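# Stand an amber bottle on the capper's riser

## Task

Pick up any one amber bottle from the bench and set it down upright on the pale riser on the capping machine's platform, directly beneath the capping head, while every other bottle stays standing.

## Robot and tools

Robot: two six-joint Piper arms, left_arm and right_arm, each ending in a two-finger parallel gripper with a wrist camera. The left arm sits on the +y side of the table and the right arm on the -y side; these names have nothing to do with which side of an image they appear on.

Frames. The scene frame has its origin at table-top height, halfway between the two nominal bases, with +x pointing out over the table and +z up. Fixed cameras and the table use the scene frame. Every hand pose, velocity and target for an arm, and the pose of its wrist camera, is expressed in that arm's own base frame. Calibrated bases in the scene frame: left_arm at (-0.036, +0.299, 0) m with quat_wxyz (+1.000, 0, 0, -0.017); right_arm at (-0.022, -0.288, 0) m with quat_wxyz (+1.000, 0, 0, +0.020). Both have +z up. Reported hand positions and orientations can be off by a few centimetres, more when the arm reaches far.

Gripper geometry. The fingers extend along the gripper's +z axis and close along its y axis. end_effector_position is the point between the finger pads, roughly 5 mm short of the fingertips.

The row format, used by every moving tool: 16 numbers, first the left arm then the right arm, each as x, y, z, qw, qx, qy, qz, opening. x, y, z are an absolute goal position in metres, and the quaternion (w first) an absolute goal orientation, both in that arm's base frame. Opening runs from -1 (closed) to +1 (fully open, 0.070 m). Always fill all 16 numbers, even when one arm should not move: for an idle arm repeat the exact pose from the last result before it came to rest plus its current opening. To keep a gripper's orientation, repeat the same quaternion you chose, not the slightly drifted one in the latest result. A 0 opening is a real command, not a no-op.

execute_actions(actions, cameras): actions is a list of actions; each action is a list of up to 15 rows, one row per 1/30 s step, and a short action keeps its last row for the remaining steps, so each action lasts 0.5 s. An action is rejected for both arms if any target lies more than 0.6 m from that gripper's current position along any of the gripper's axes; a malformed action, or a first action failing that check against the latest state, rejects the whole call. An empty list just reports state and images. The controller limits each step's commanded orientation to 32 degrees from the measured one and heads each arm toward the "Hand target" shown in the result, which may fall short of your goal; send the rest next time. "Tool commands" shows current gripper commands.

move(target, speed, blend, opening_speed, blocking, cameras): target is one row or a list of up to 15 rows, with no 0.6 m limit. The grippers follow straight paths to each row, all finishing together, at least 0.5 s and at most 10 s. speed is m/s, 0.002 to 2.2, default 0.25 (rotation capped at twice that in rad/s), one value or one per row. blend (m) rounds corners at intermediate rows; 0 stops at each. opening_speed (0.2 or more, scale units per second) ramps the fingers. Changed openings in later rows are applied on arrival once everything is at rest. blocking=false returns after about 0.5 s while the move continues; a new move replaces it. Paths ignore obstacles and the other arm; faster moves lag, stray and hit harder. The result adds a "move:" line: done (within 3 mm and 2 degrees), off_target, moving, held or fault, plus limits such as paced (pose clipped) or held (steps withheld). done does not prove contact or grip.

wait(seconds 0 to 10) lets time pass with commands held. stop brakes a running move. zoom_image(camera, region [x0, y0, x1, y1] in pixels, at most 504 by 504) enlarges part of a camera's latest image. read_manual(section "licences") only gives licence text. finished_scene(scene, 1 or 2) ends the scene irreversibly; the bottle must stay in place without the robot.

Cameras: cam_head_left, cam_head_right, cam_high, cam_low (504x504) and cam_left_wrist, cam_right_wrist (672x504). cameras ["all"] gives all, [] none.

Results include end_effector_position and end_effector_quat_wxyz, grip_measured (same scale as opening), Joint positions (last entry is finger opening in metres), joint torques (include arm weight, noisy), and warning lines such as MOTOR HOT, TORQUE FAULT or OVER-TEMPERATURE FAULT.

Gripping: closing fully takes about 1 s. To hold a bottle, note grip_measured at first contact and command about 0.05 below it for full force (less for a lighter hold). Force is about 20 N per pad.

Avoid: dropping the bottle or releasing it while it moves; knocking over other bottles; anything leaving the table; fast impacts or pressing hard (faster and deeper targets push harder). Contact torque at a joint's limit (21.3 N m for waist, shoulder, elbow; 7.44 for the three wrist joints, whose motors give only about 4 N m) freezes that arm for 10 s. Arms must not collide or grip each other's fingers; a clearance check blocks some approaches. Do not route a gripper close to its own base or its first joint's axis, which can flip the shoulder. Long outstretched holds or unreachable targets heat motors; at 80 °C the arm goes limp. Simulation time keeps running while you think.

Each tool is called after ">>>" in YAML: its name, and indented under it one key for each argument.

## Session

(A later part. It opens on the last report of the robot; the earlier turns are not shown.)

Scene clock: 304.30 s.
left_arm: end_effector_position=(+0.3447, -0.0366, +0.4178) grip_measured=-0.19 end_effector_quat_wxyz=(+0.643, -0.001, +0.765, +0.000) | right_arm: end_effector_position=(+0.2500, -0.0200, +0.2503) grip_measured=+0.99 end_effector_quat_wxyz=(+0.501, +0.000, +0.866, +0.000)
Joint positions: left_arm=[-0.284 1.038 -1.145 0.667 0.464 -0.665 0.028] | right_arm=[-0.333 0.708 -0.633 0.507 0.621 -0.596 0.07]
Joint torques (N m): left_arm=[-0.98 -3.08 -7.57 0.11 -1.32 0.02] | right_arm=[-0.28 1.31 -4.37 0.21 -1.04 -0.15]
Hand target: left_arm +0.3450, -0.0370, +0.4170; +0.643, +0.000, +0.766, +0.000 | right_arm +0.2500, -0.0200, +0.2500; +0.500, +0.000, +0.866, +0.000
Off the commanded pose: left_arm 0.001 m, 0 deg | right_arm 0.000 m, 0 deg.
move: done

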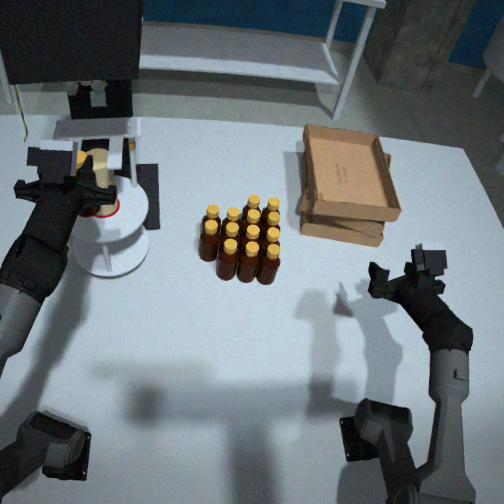

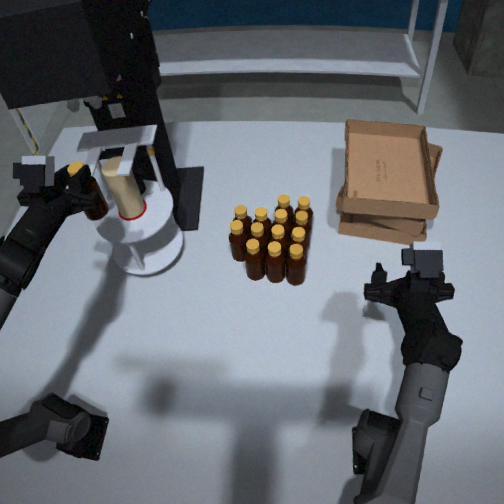

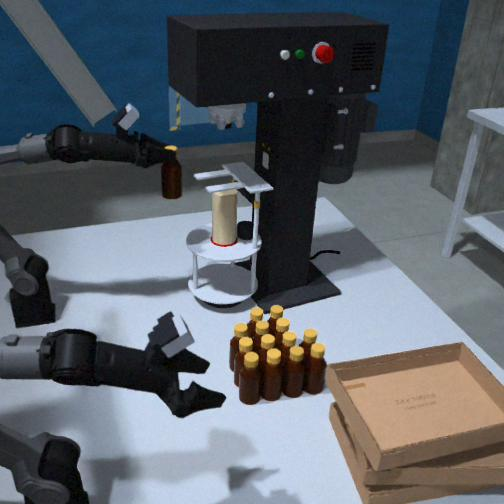

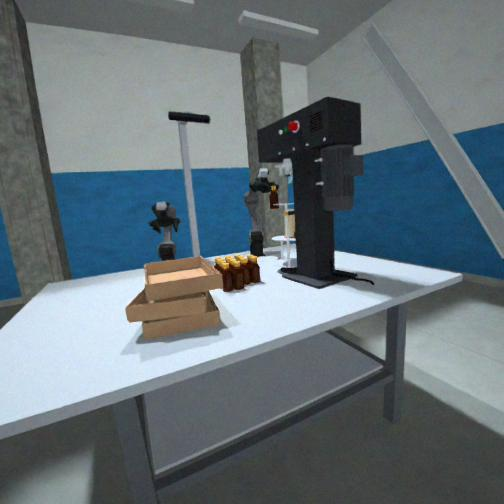

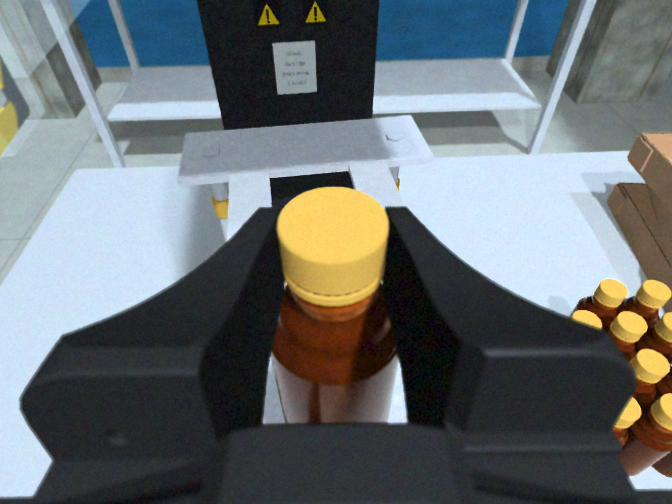

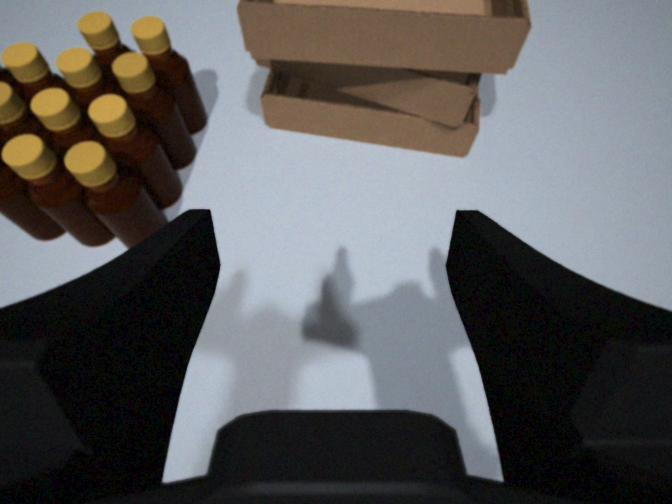

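>>> move:
  target: [0.385,-0.033,0.412,0.6428,0,0.766,0,-0.3,0.25,-0.02,0.25,0.5,0,0.866,0,1]
  speed: 0.1
  cameras: ["cam_high","cam_left_wrist","cam_head_right","cam_low","cam_head_left"]

>>> zoom_image:
  camera: "cam_high"
  region: [120, 70, 270, 220]

>>> zoom_image:
  camera: "cam_low"
  region: [220, 130, 330, 240]

>>> zoom_image:
  camera: "cam_head_right"
  region: [30, 110, 180, 260]

>>> zoom_image:
  camera: "cam_head_left"
  region: [20, 100, 170, 250]

Scene clock: 358.60 s.
left_arm: end_effector_position=(+0.3853, -0.0331, +0.4120) grip_measured=-0.19 end_effector_quat_wxyz=(+0.643, +0.000, +0.766, +0.000) | right_arm: end_effector_position=(+0.2500, -0.0200, +0.2503) grip_measured=+0.99 end_effector_quat_wxyz=(+0.501, +0.000, +0.866, +0.000)
Joint positions: left_arm=[-0.196 1.165 -1.202 0.58 0.356 -0.585 0.028] | right_arm=[-0.333 0.708 -0.633 0.507 0.621 -0.596 0.07]
Joint torques (N m): left_arm=[-0.2 -4.98 -9.44 0.17 -1.09 -0.08] | right_arm=[-0.22 1.39 -4.42 0.28 -1.08 -0.19]
Hand target: left_arm +0.3850, -0.0330, +0.4120; +0.643, +0.000, +0.766, +0.000 | right_arm +0.2500, -0.0200, +0.2500; +0.500, +0.000, +0.866, +0.000
Off the commanded pose: left_arm 0.000 m, 0 deg | right_arm 0.000 m, 0 deg.
move: done
Images, in order (width x height): cam_head_left 504x504, cam_head_right 504x504, cam_high 504x504, cam_low 504x504, cam_left_wrist 672x504.

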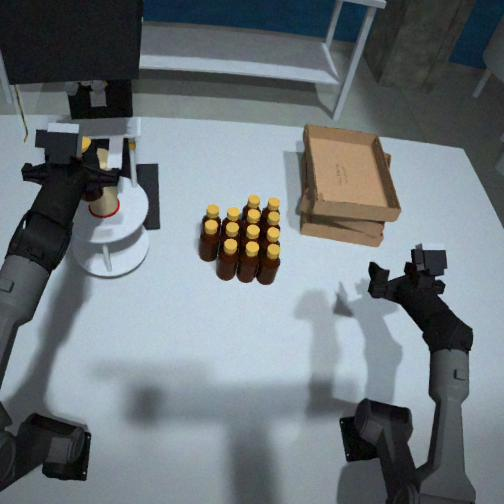

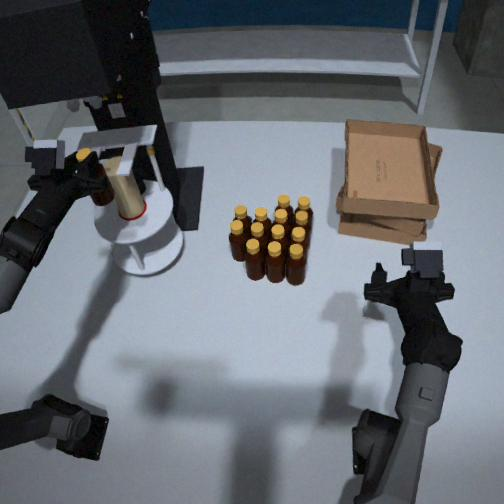

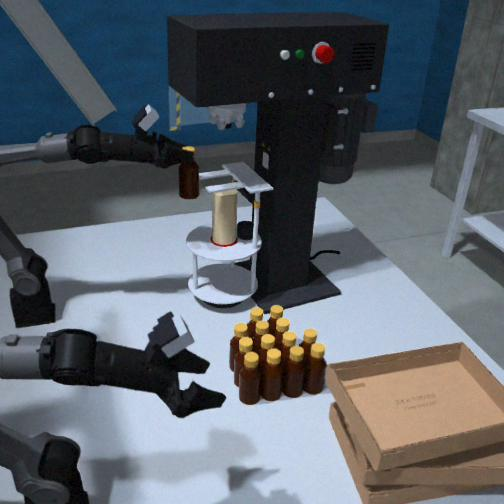

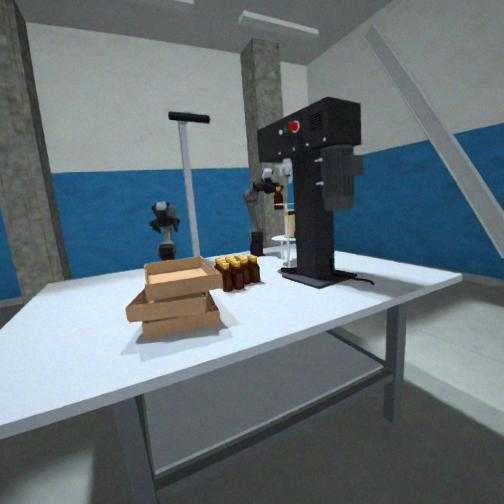

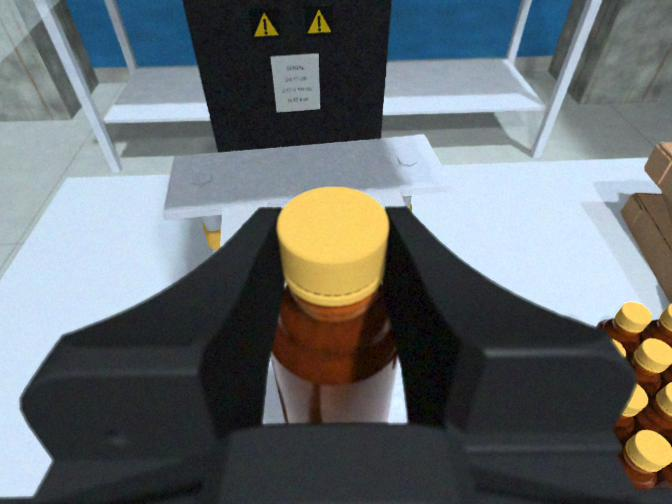

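Scaled by 3.360.

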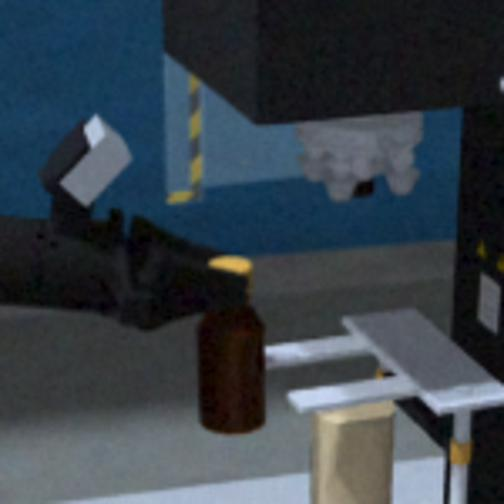

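Scaled by 4.582.

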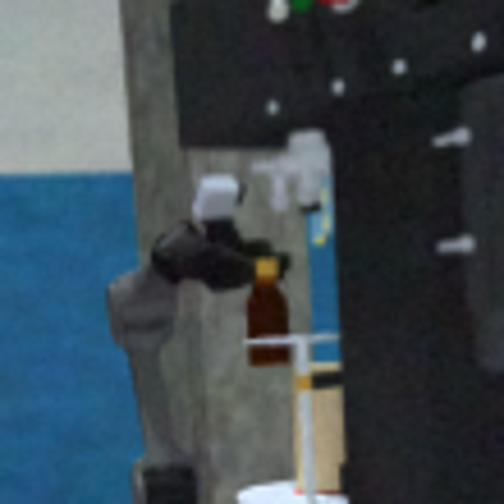

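Scaled by 3.360.

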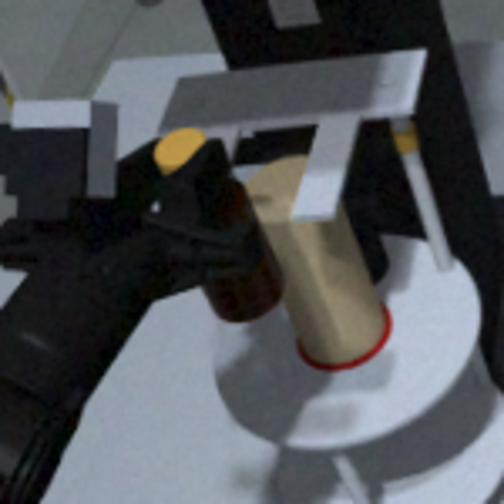

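Scaled by 3.360.

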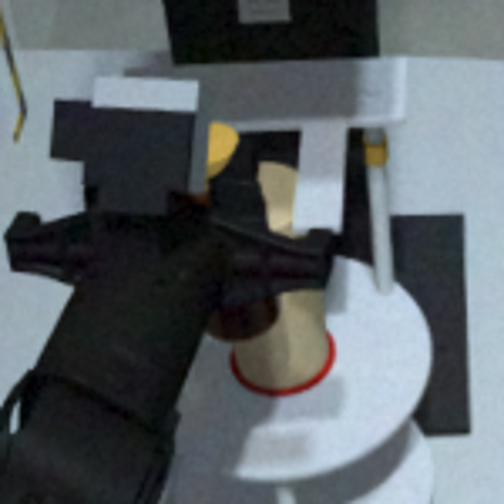

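>>> move:
  target: [0.435,-0.0292,0.412,0.6428,0,0.766,0,-0.3,0.25,-0.02,0.25,0.5,0,0.866,0,1]
  speed: 0.06
  cameras: ["cam_high","cam_left_wrist","cam_head_right","cam_low","cam_head_left"]

>>> zoom_image:
  camera: "cam_high"
  region: [120, 70, 270, 220]

>>> zoom_image:
  camera: "cam_low"
  region: [220, 130, 330, 240]

>>> zoom_image:
  camera: "cam_head_right"
  region: [30, 110, 180, 260]

>>> zoom_image:
  camera: "cam_head_left"
  region: [20, 100, 170, 250]

Scene clock: 383.10 s.
left_arm: end_effector_position=(+0.4355, -0.0294, +0.4117) grip_measured=-0.19 end_effector_quat_wxyz=(+0.643, +0.000, +0.766, +0.000) | right_arm: end_effector_position=(+0.2500, -0.0200, +0.2503) grip_measured=+0.99 end_effector_quat_wxyz=(+0.501, +0.000, +0.866, +0.000)
Joint positions: left_arm=[-0.134 1.334 -1.334 0.47 0.295 -0.476 0.028] | right_arm=[-0.333 0.708 -0.633 0.507 0.621 -0.596 0.07]
Joint torques (N m): left_arm=[0.03 -6.76 -8.81 0.03 -1.25 -0.05] | right_arm=[-0.14 1.4 -4.9 0.25 -1.02 -0.21]
Hand target: left_arm +0.4350, -0.0292, +0.4120; +0.643, +0.000, +0.766, +0.000 | right_arm +0.2500, -0.0200, +0.2500; +0.500, +0.000, +0.866, +0.000
Off the commanded pose: left_arm 0.001 m, 0 deg | right_arm 0.000 m, 0 deg.
move: done
Images, in order (width x height): cam_head_left 504x504, cam_head_right 504x504, cam_high 504x504, cam_low 504x504, cam_left_wrist 672x504.

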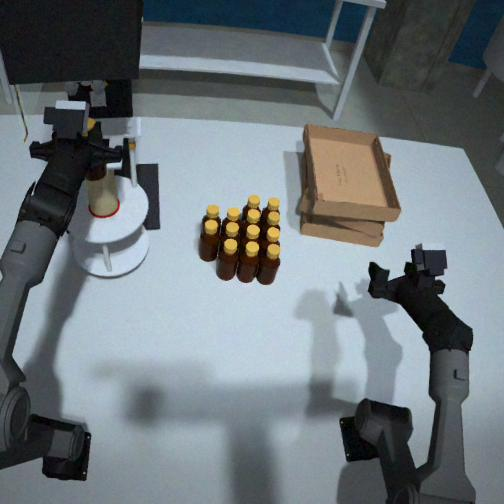

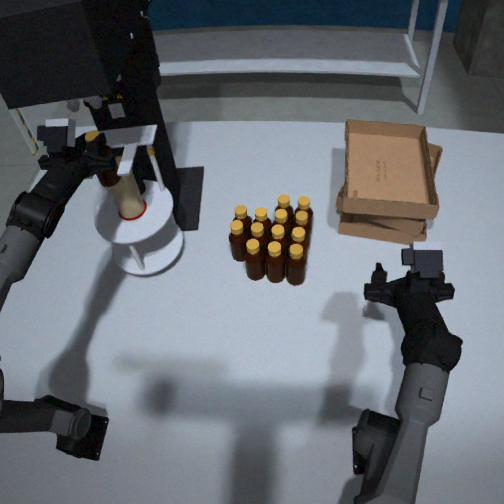

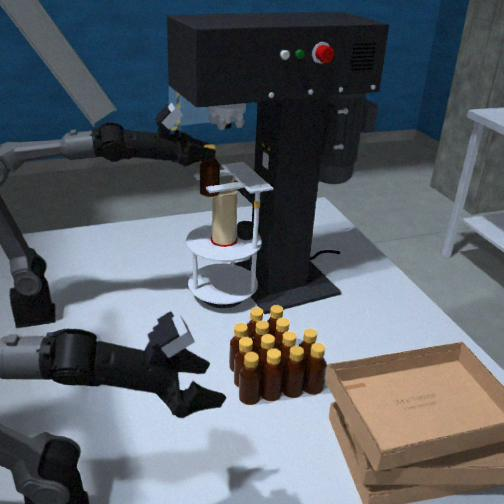

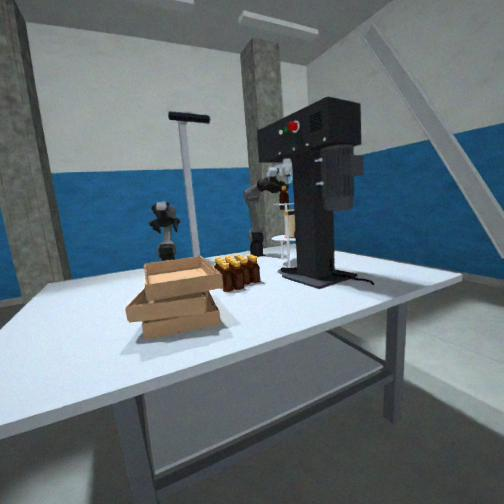

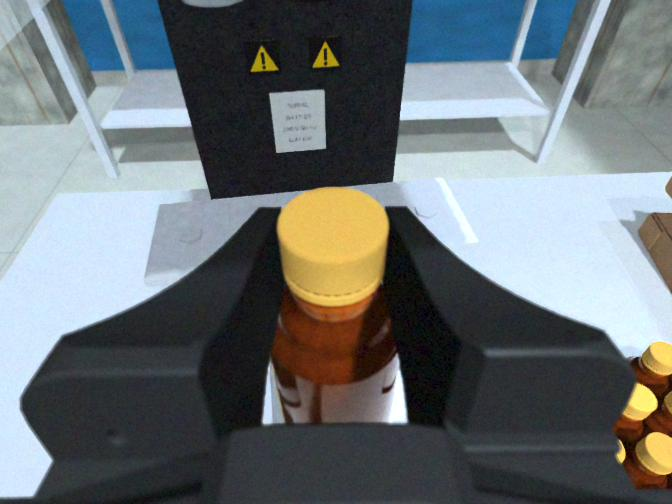

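Scaled by 3.360.

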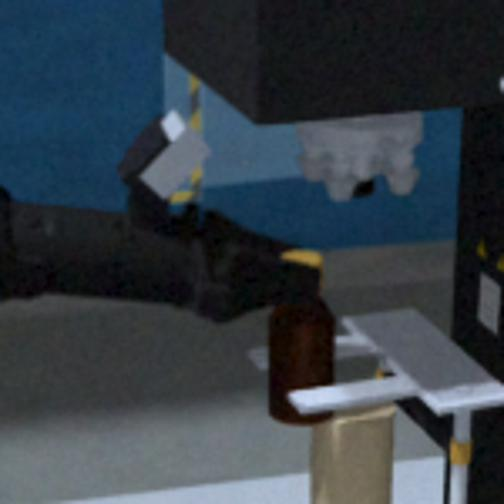

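Scaled by 4.582.

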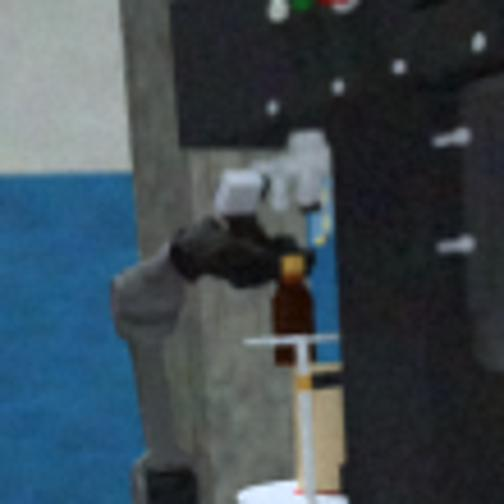

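Scaled by 3.360.

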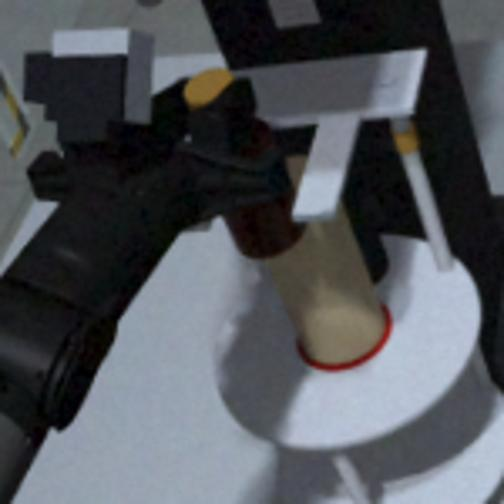

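Scaled by 3.360.

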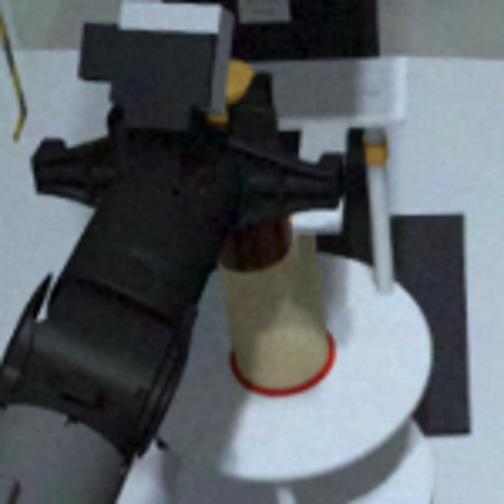

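>>> move:
  target: [0.472,-0.0248,0.412,0.6428,0,0.766,0,-0.3,0.25,-0.02,0.25,0.5,0,0.866,0,1]
  speed: 0.05
  cameras: ["cam_high","cam_left_wrist","cam_head_right","cam_low","cam_head_left"]

>>> zoom_image:
  camera: "cam_high"
  region: [160, 110, 280, 230]

>>> zoom_image:
  camera: "cam_low"
  region: [250, 150, 320, 220]

>>> zoom_image:
  camera: "cam_head_right"
  region: [60, 110, 160, 210]

>>> zoom_image:
  camera: "cam_head_left"
  region: [50, 110, 150, 210]

>>> zoom_image:
  camera: "cam_left_wrist"
  region: [180, 150, 500, 430]

Scene clock: 414.47 s.
left_arm: end_effector_position=(+0.4724, -0.0251, +0.4118) grip_measured=-0.19 end_effector_quat_wxyz=(+0.643, +0.000, +0.766, +0.000) | right_arm: end_effector_position=(+0.2500, -0.0200, +0.2503) grip_measured=+0.99 end_effector_quat_wxyz=(+0.501, +0.000, +0.866, +0.000)
Joint positions: left_arm=[-0.098 1.46 -1.455 0.361 0.275 -0.366 0.028] | right_arm=[-0.333 0.708 -0.633 0.507 0.621 -0.596 0.07]
Joint torques (N m): left_arm=[0.16 -7.49 -8.33 -0.01 -1.33 -0.1] | right_arm=[-0.44 1.2 -4.33 0.21 -1.06 -0.17]
Hand target: left_arm +0.4720, -0.0248, +0.4120; +0.643, +0.000, +0.766, +0.000 | right_arm +0.2500, -0.0200, +0.2500; +0.500, +0.000, +0.866, +0.000
Off the commanded pose: left_arm 0.001 m, 0 deg | right_arm 0.000 m, 0 deg.
move: done
Images, in order (width x height): cam_head_left 504x504, cam_head_right 504x504, cam_high 504x504, cam_low 504x504, cam_left_wrist 672x504.

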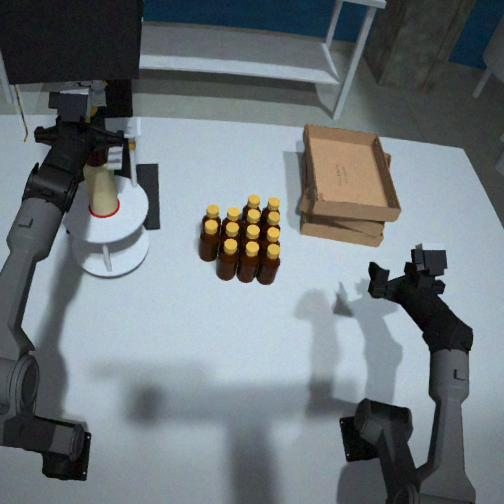

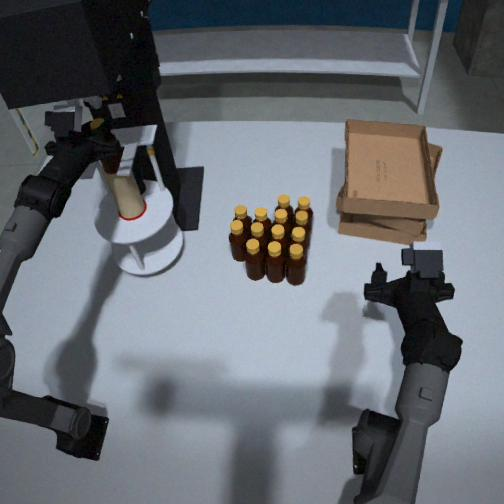

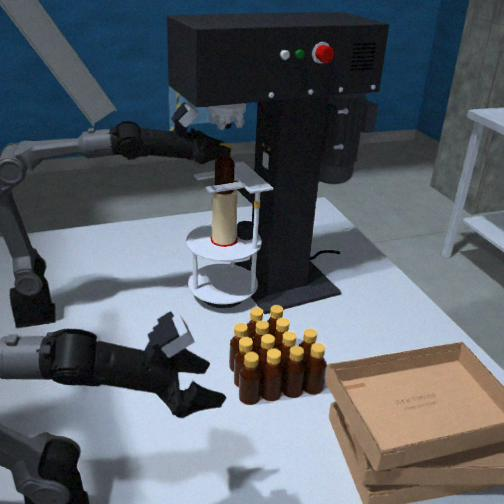

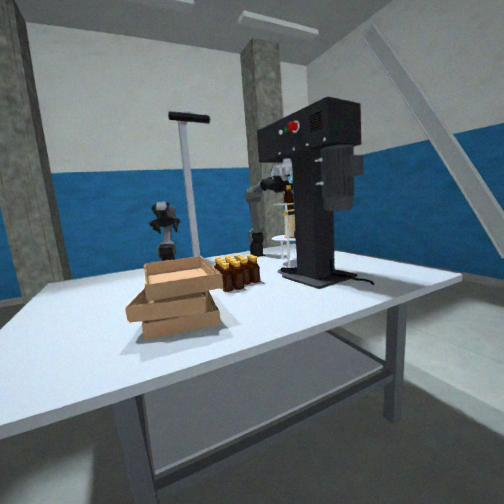

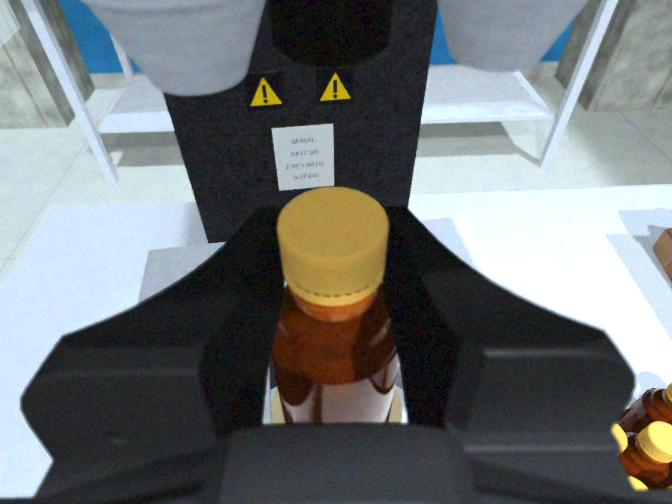

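Scaled by 4.200.

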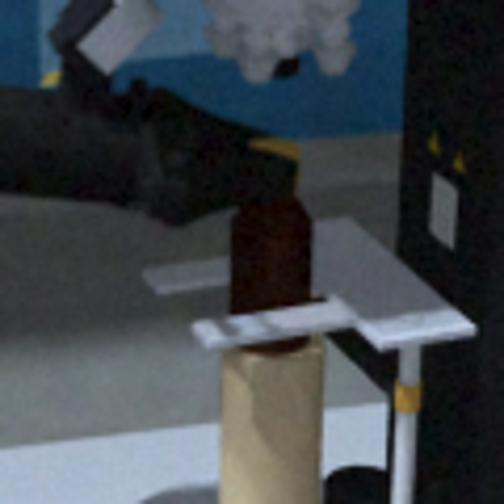

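Scaled by 7.200.

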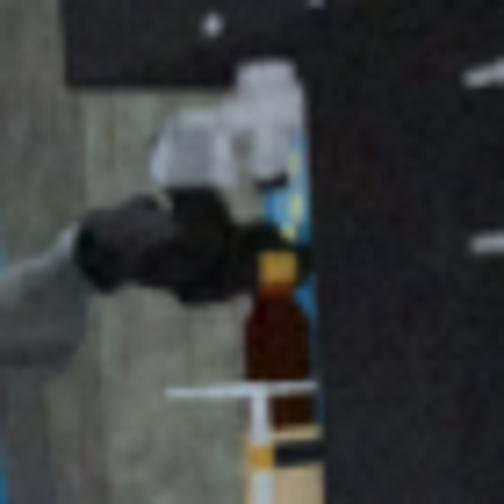

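Scaled by 5.040.

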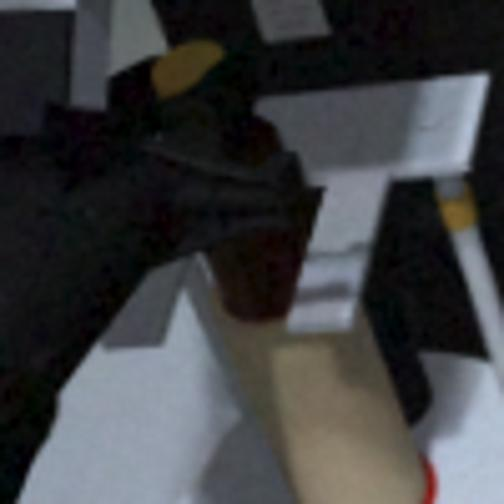

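Scaled by 5.040.

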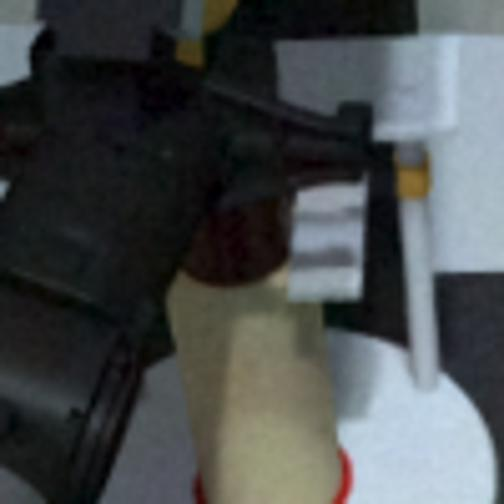

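Scaled by 1.575.

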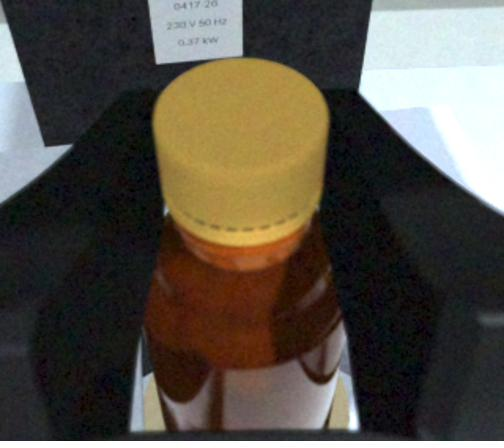

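>>> move:
  target:
    - [0.478,-0.0245,0.412,0.6428,0,0.766,0,-0.3,0.25,-0.02,0.25,0.5,0,0.866,0,1]
    - [0.478,-0.0245,0.408,0.6428,0,0.766,0,-0.3,0.25,-0.02,0.25,0.5,0,0.866,0,1]
  speed: [0.04,0.015]
  cameras: ["all"]

>>> zoom_image:
  camera: "cam_low"
  region: [260, 170, 310, 220]

>>> zoom_image:
  camera: "cam_high"
  region: [190, 140, 270, 220]

>>> zoom_image:
  camera: "cam_head_left"
  region: [50, 110, 150, 210]

>>> zoom_image:
  camera: "cam_left_wrist"
  region: [180, 150, 500, 430]

Scene clock: 432.83 s.
left_arm: end_effector_position=(+0.4775, -0.0252, +0.4113) grip_measured=-0.19 end_effector_quat_wxyz=(+0.646, +0.001, +0.763, -0.001) | right_arm: end_effector_position=(+0.2500, -0.0200, +0.2503) grip_measured=+0.99 end_effector_quat_wxyz=(+0.501, +0.000, +0.866, +0.000)
Joint positions: left_arm=[-0.095 1.475 -1.46 0.37 0.255 -0.375 0.028] | right_arm=[-0.333 0.708 -0.633 0.507 0.621 -0.596 0.07]
Joint torques (N m): left_arm=[0.9 -3.69 -2.35 -0.13 0.67 -0.09] | right_arm=[-0.02 1.31 -4.98 0.22 -0.88 -0.1]
Hand target: left_arm +0.4780, -0.0245, +0.4080; +0.643, +0.000, +0.766, +0.000 | right_arm +0.2500, -0.0200, +0.2500; +0.500, +0.000, +0.866, +0.000
Off the commanded pose: left_arm 0.003 m, 1 deg | right_arm 0.000 m, 0 deg.
move: done

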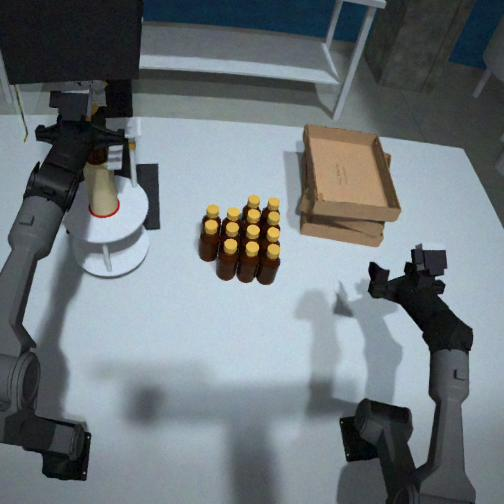

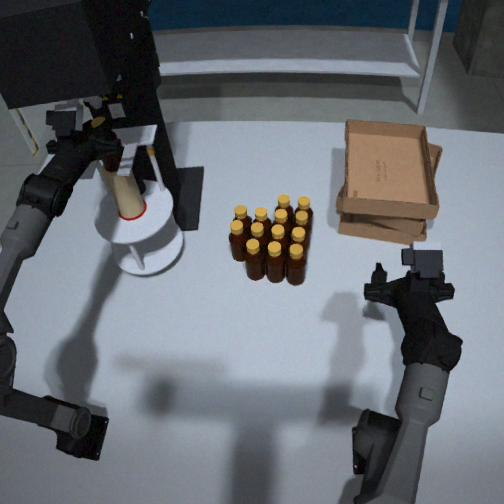

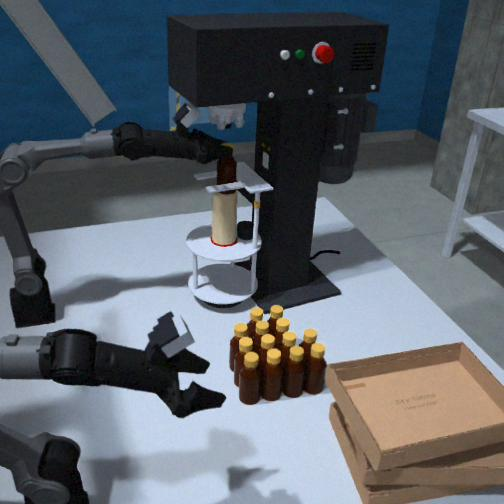

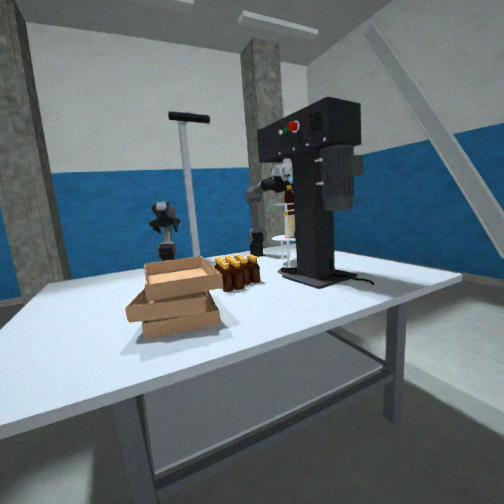

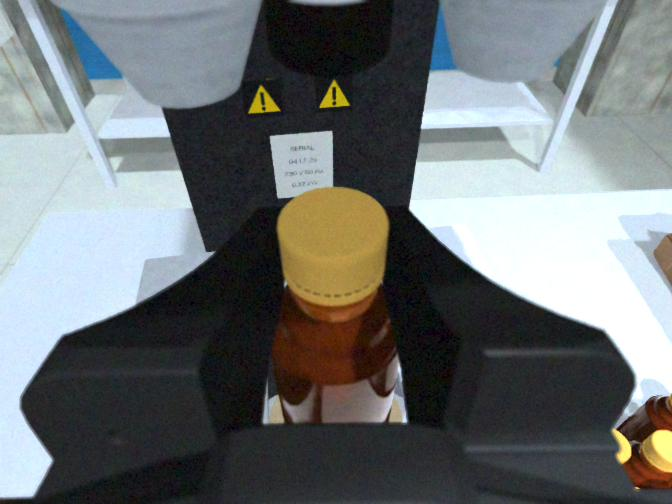

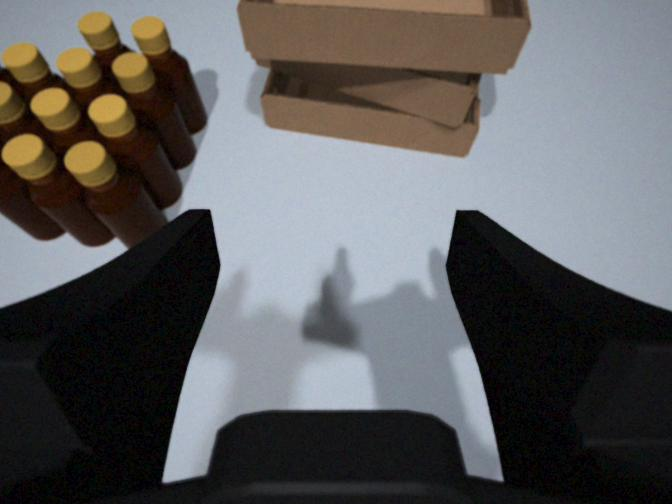

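Scaled by 10.080.

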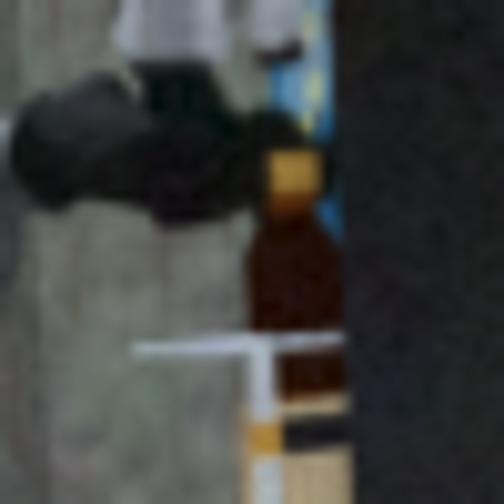

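Scaled by 6.300.

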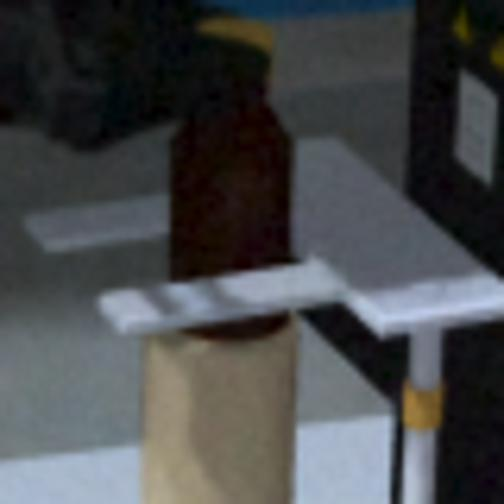

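Scaled by 5.040.

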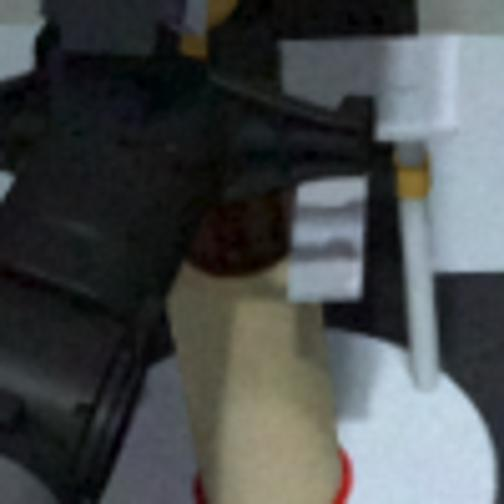

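Scaled by 1.575.

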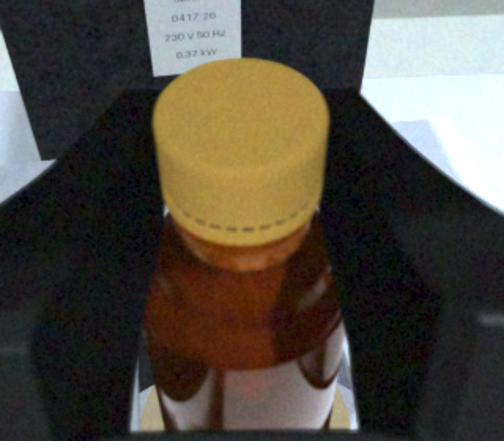

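>>> move:
  target:
    - [0.478,-0.0245,0.414,0.6428,0,0.766,0,-0.3,0.25,-0.02,0.25,0.5,0,0.866,0,1]
    - [0.4745,-0.0245,0.414,0.6428,0,0.766,0,-0.3,0.25,-0.02,0.25,0.5,0,0.866,0,1]
    - [0.4745,-0.0245,0.4104,0.6428,0,0.766,0,-0.3,0.25,-0.02,0.25,0.5,0,0.866,0,1]
  speed: [0.02,0.02,0.01]
  cameras: ["cam_high","cam_low","cam_head_left","cam_left_wrist"]

>>> zoom_image:
  camera: "cam_high"
  region: [190, 140, 270, 220]

>>> zoom_image:
  camera: "cam_head_left"
  region: [50, 110, 150, 210]

Scene clock: 445.00 s.
left_arm: end_effector_position=(+0.4747, -0.0244, +0.4101) grip_measured=-0.19 end_effector_quat_wxyz=(+0.643, +0.000, +0.766, +0.000) | right_arm: end_effector_position=(+0.2500, -0.0200, +0.2503) grip_measured=+0.99 end_effector_quat_wxyz=(+0.501, +0.000, +0.866, +0.000)
Joint positions: left_arm=[-0.095 1.467 -1.455 0.362 0.268 -0.367 0.028] | right_arm=[-0.333 0.708 -0.633 0.507 0.621 -0.596 0.07]
Joint torques (N m): left_arm=[-1.28 -7.59 -8.66 0.05 -1.47 -0.06] | right_arm=[-0.11 0.76 -4.9 0.18 -0.88 -0.21]
Hand target: left_arm +0.4745, -0.0245, +0.4104; +0.643, +0.000, +0.766, +0.000 | right_arm +0.2500, -0.0200, +0.2500; +0.500, +0.000, +0.866, +0.000
Off the commanded pose: left_arm 0.000 m, 0 deg | right_arm 0.000 m, 0 deg.
move: done
Images, in order (width x height): cam_head_left 504x504, cam_high 504x504, cam_low 504x504, cam_left_wrist 672x504.

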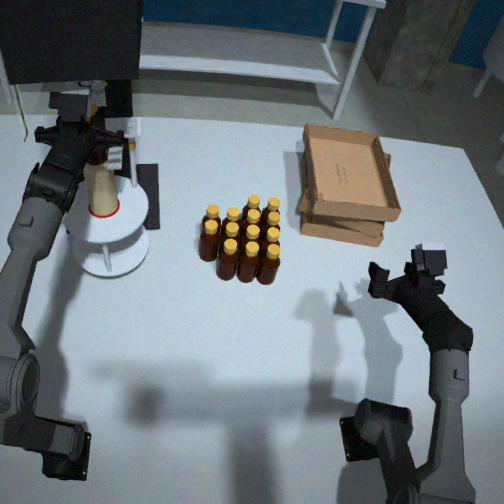

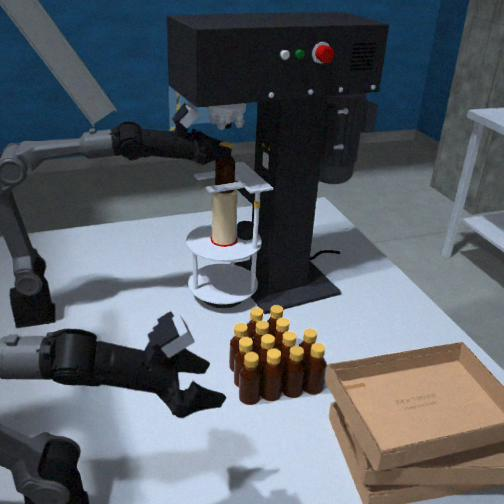

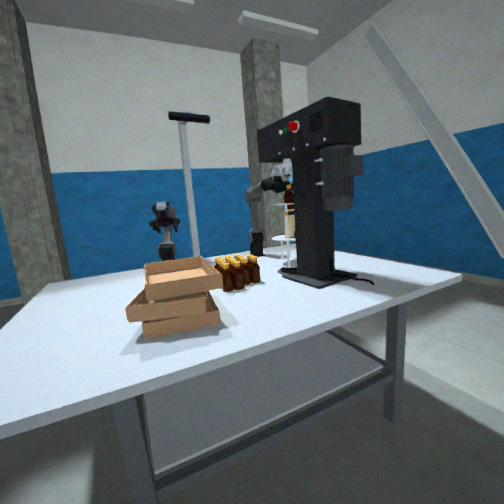

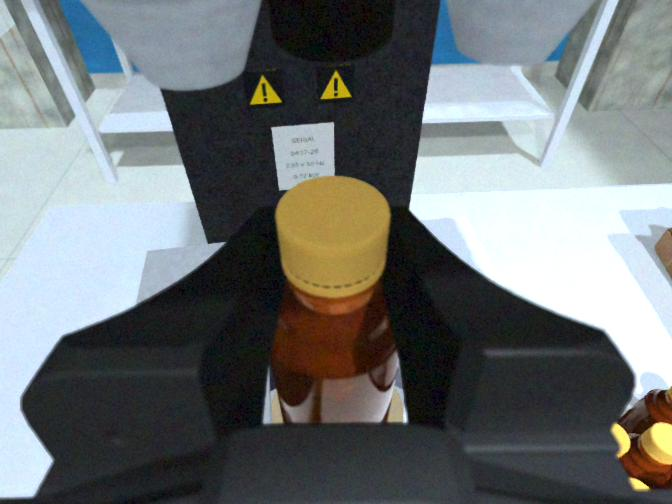

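Scaled by 6.300.

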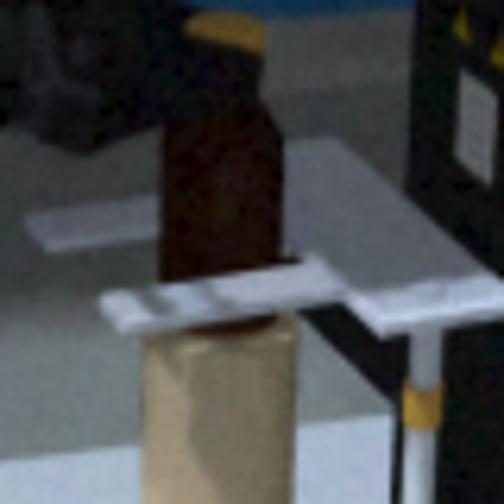

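Scaled by 5.040.

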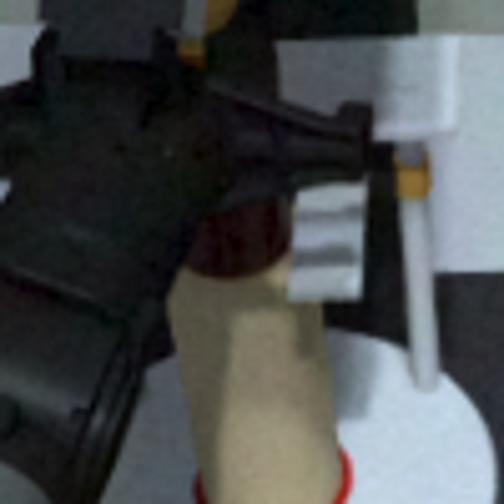

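>>> move:
  target: [0.4745,-0.0245,0.4082,0.6428,0,0.766,0,-0.3,0.25,-0.02,0.25,0.5,0,0.866,0,1]
  speed: 0.01
  cameras: ["cam_high","cam_left_wrist"]

>>> zoom_image:
  camera: "cam_high"
  region: [190, 140, 270, 220]

Scene clock: 453.83 s.
left_arm: end_effector_position=(+0.4747, -0.0244, +0.4076) grip_measured=-0.19 end_effector_quat_wxyz=(+0.642, +0.000, +0.766, +0.000) | right_arm: end_effector_position=(+0.2500, -0.0200, +0.2503) grip_measured=+0.99 end_effector_quat_wxyz=(+0.501, +0.000, +0.866, +0.000)
Joint positions: left_arm=[-0.095 1.466 -1.445 0.373 0.261 -0.378 0.028] | right_arm=[-0.333 0.708 -0.633 0.507 0.621 -0.596 0.07]
Joint torques (N m): left_arm=[-1.29 -7.66 -8.12 0.08 -1.49 -0.08] | right_arm=[0.11 1.33 -4.93 0.17 -0.89 -0.24]
Hand target: left_arm +0.4745, -0.0245, +0.4082; +0.643, +0.000, +0.766, +0.000 | right_arm +0.2500, -0.0200, +0.2500; +0.500, +0.000, +0.866, +0.000
Off the commanded pose: left_arm 0.001 m, 0 deg | right_arm 0.000 m, 0 deg.
move: done
Images, in order (width x height): cam_high 504x504, cam_left_wrist 672x504.

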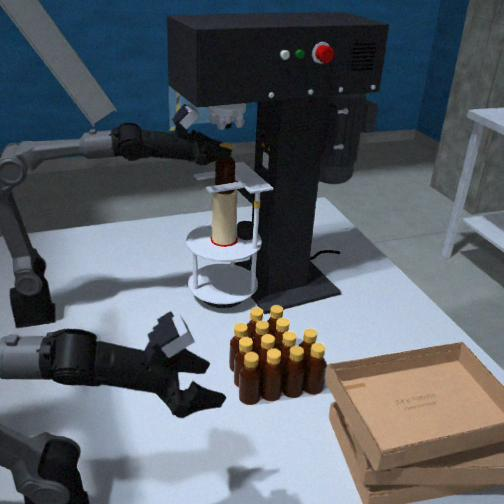

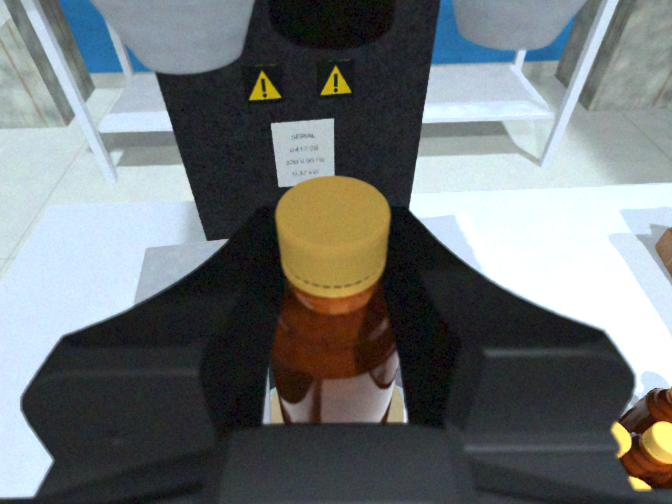

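Scaled by 6.300.

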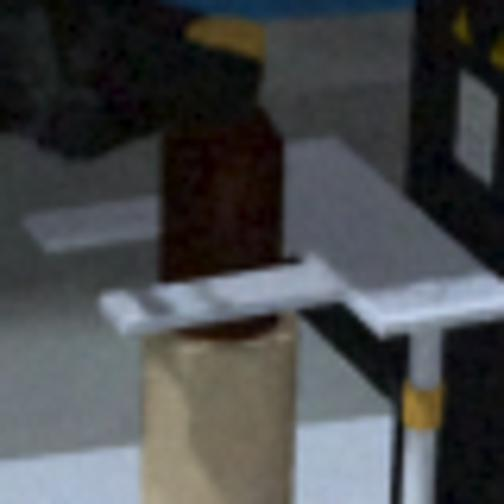

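>>> move:
  target: [0.4745,-0.0245,0.4065,0.6428,0,0.766,0,-0.3,0.25,-0.02,0.25,0.5,0,0.866,0,1]
  speed: 0.006

>>> zoom_image:
  camera: "cam_high"
  region: [190, 140, 270, 220]

Scene clock: 460.20 s.
left_arm: end_effector_position=(+0.4742, -0.0244, +0.4076) grip_measured=-0.19 end_effector_quat_wxyz=(+0.644, +0.000, +0.765, +0.000) | right_arm: end_effector_position=(+0.2500, -0.0200, +0.2503) grip_measured=+0.99 end_effector_quat_wxyz=(+0.501, +0.000, +0.866, +0.000)
Joint positions: left_arm=[-0.095 1.463 -1.439 0.383 0.253 -0.389 0.028] | right_arm=[-0.333 0.708 -0.633 0.507 0.621 -0.596 0.07]
Joint torques (N m): left_arm=[-1.1 -6.16 -5.95 0.02 -0.77 -0.03] | right_arm=[-0.14 1.24 -4.98 0.22 -0.92 -0.14]
Hand target: left_arm +0.4745, -0.0245, +0.4065; +0.643, +0.000, +0.766, +0.000 | right_arm +0.2500, -0.0200, +0.2500; +0.500, +0.000, +0.866, +0.000
Off the commanded pose: left_arm 0.001 m, 0 deg | right_arm 0.000 m, 0 deg.
move: done

Scaled by 6.300.

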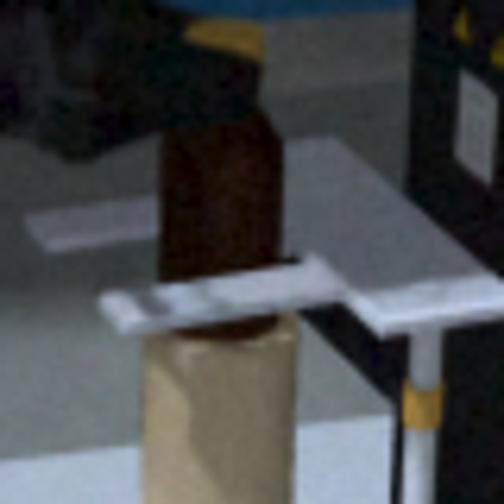

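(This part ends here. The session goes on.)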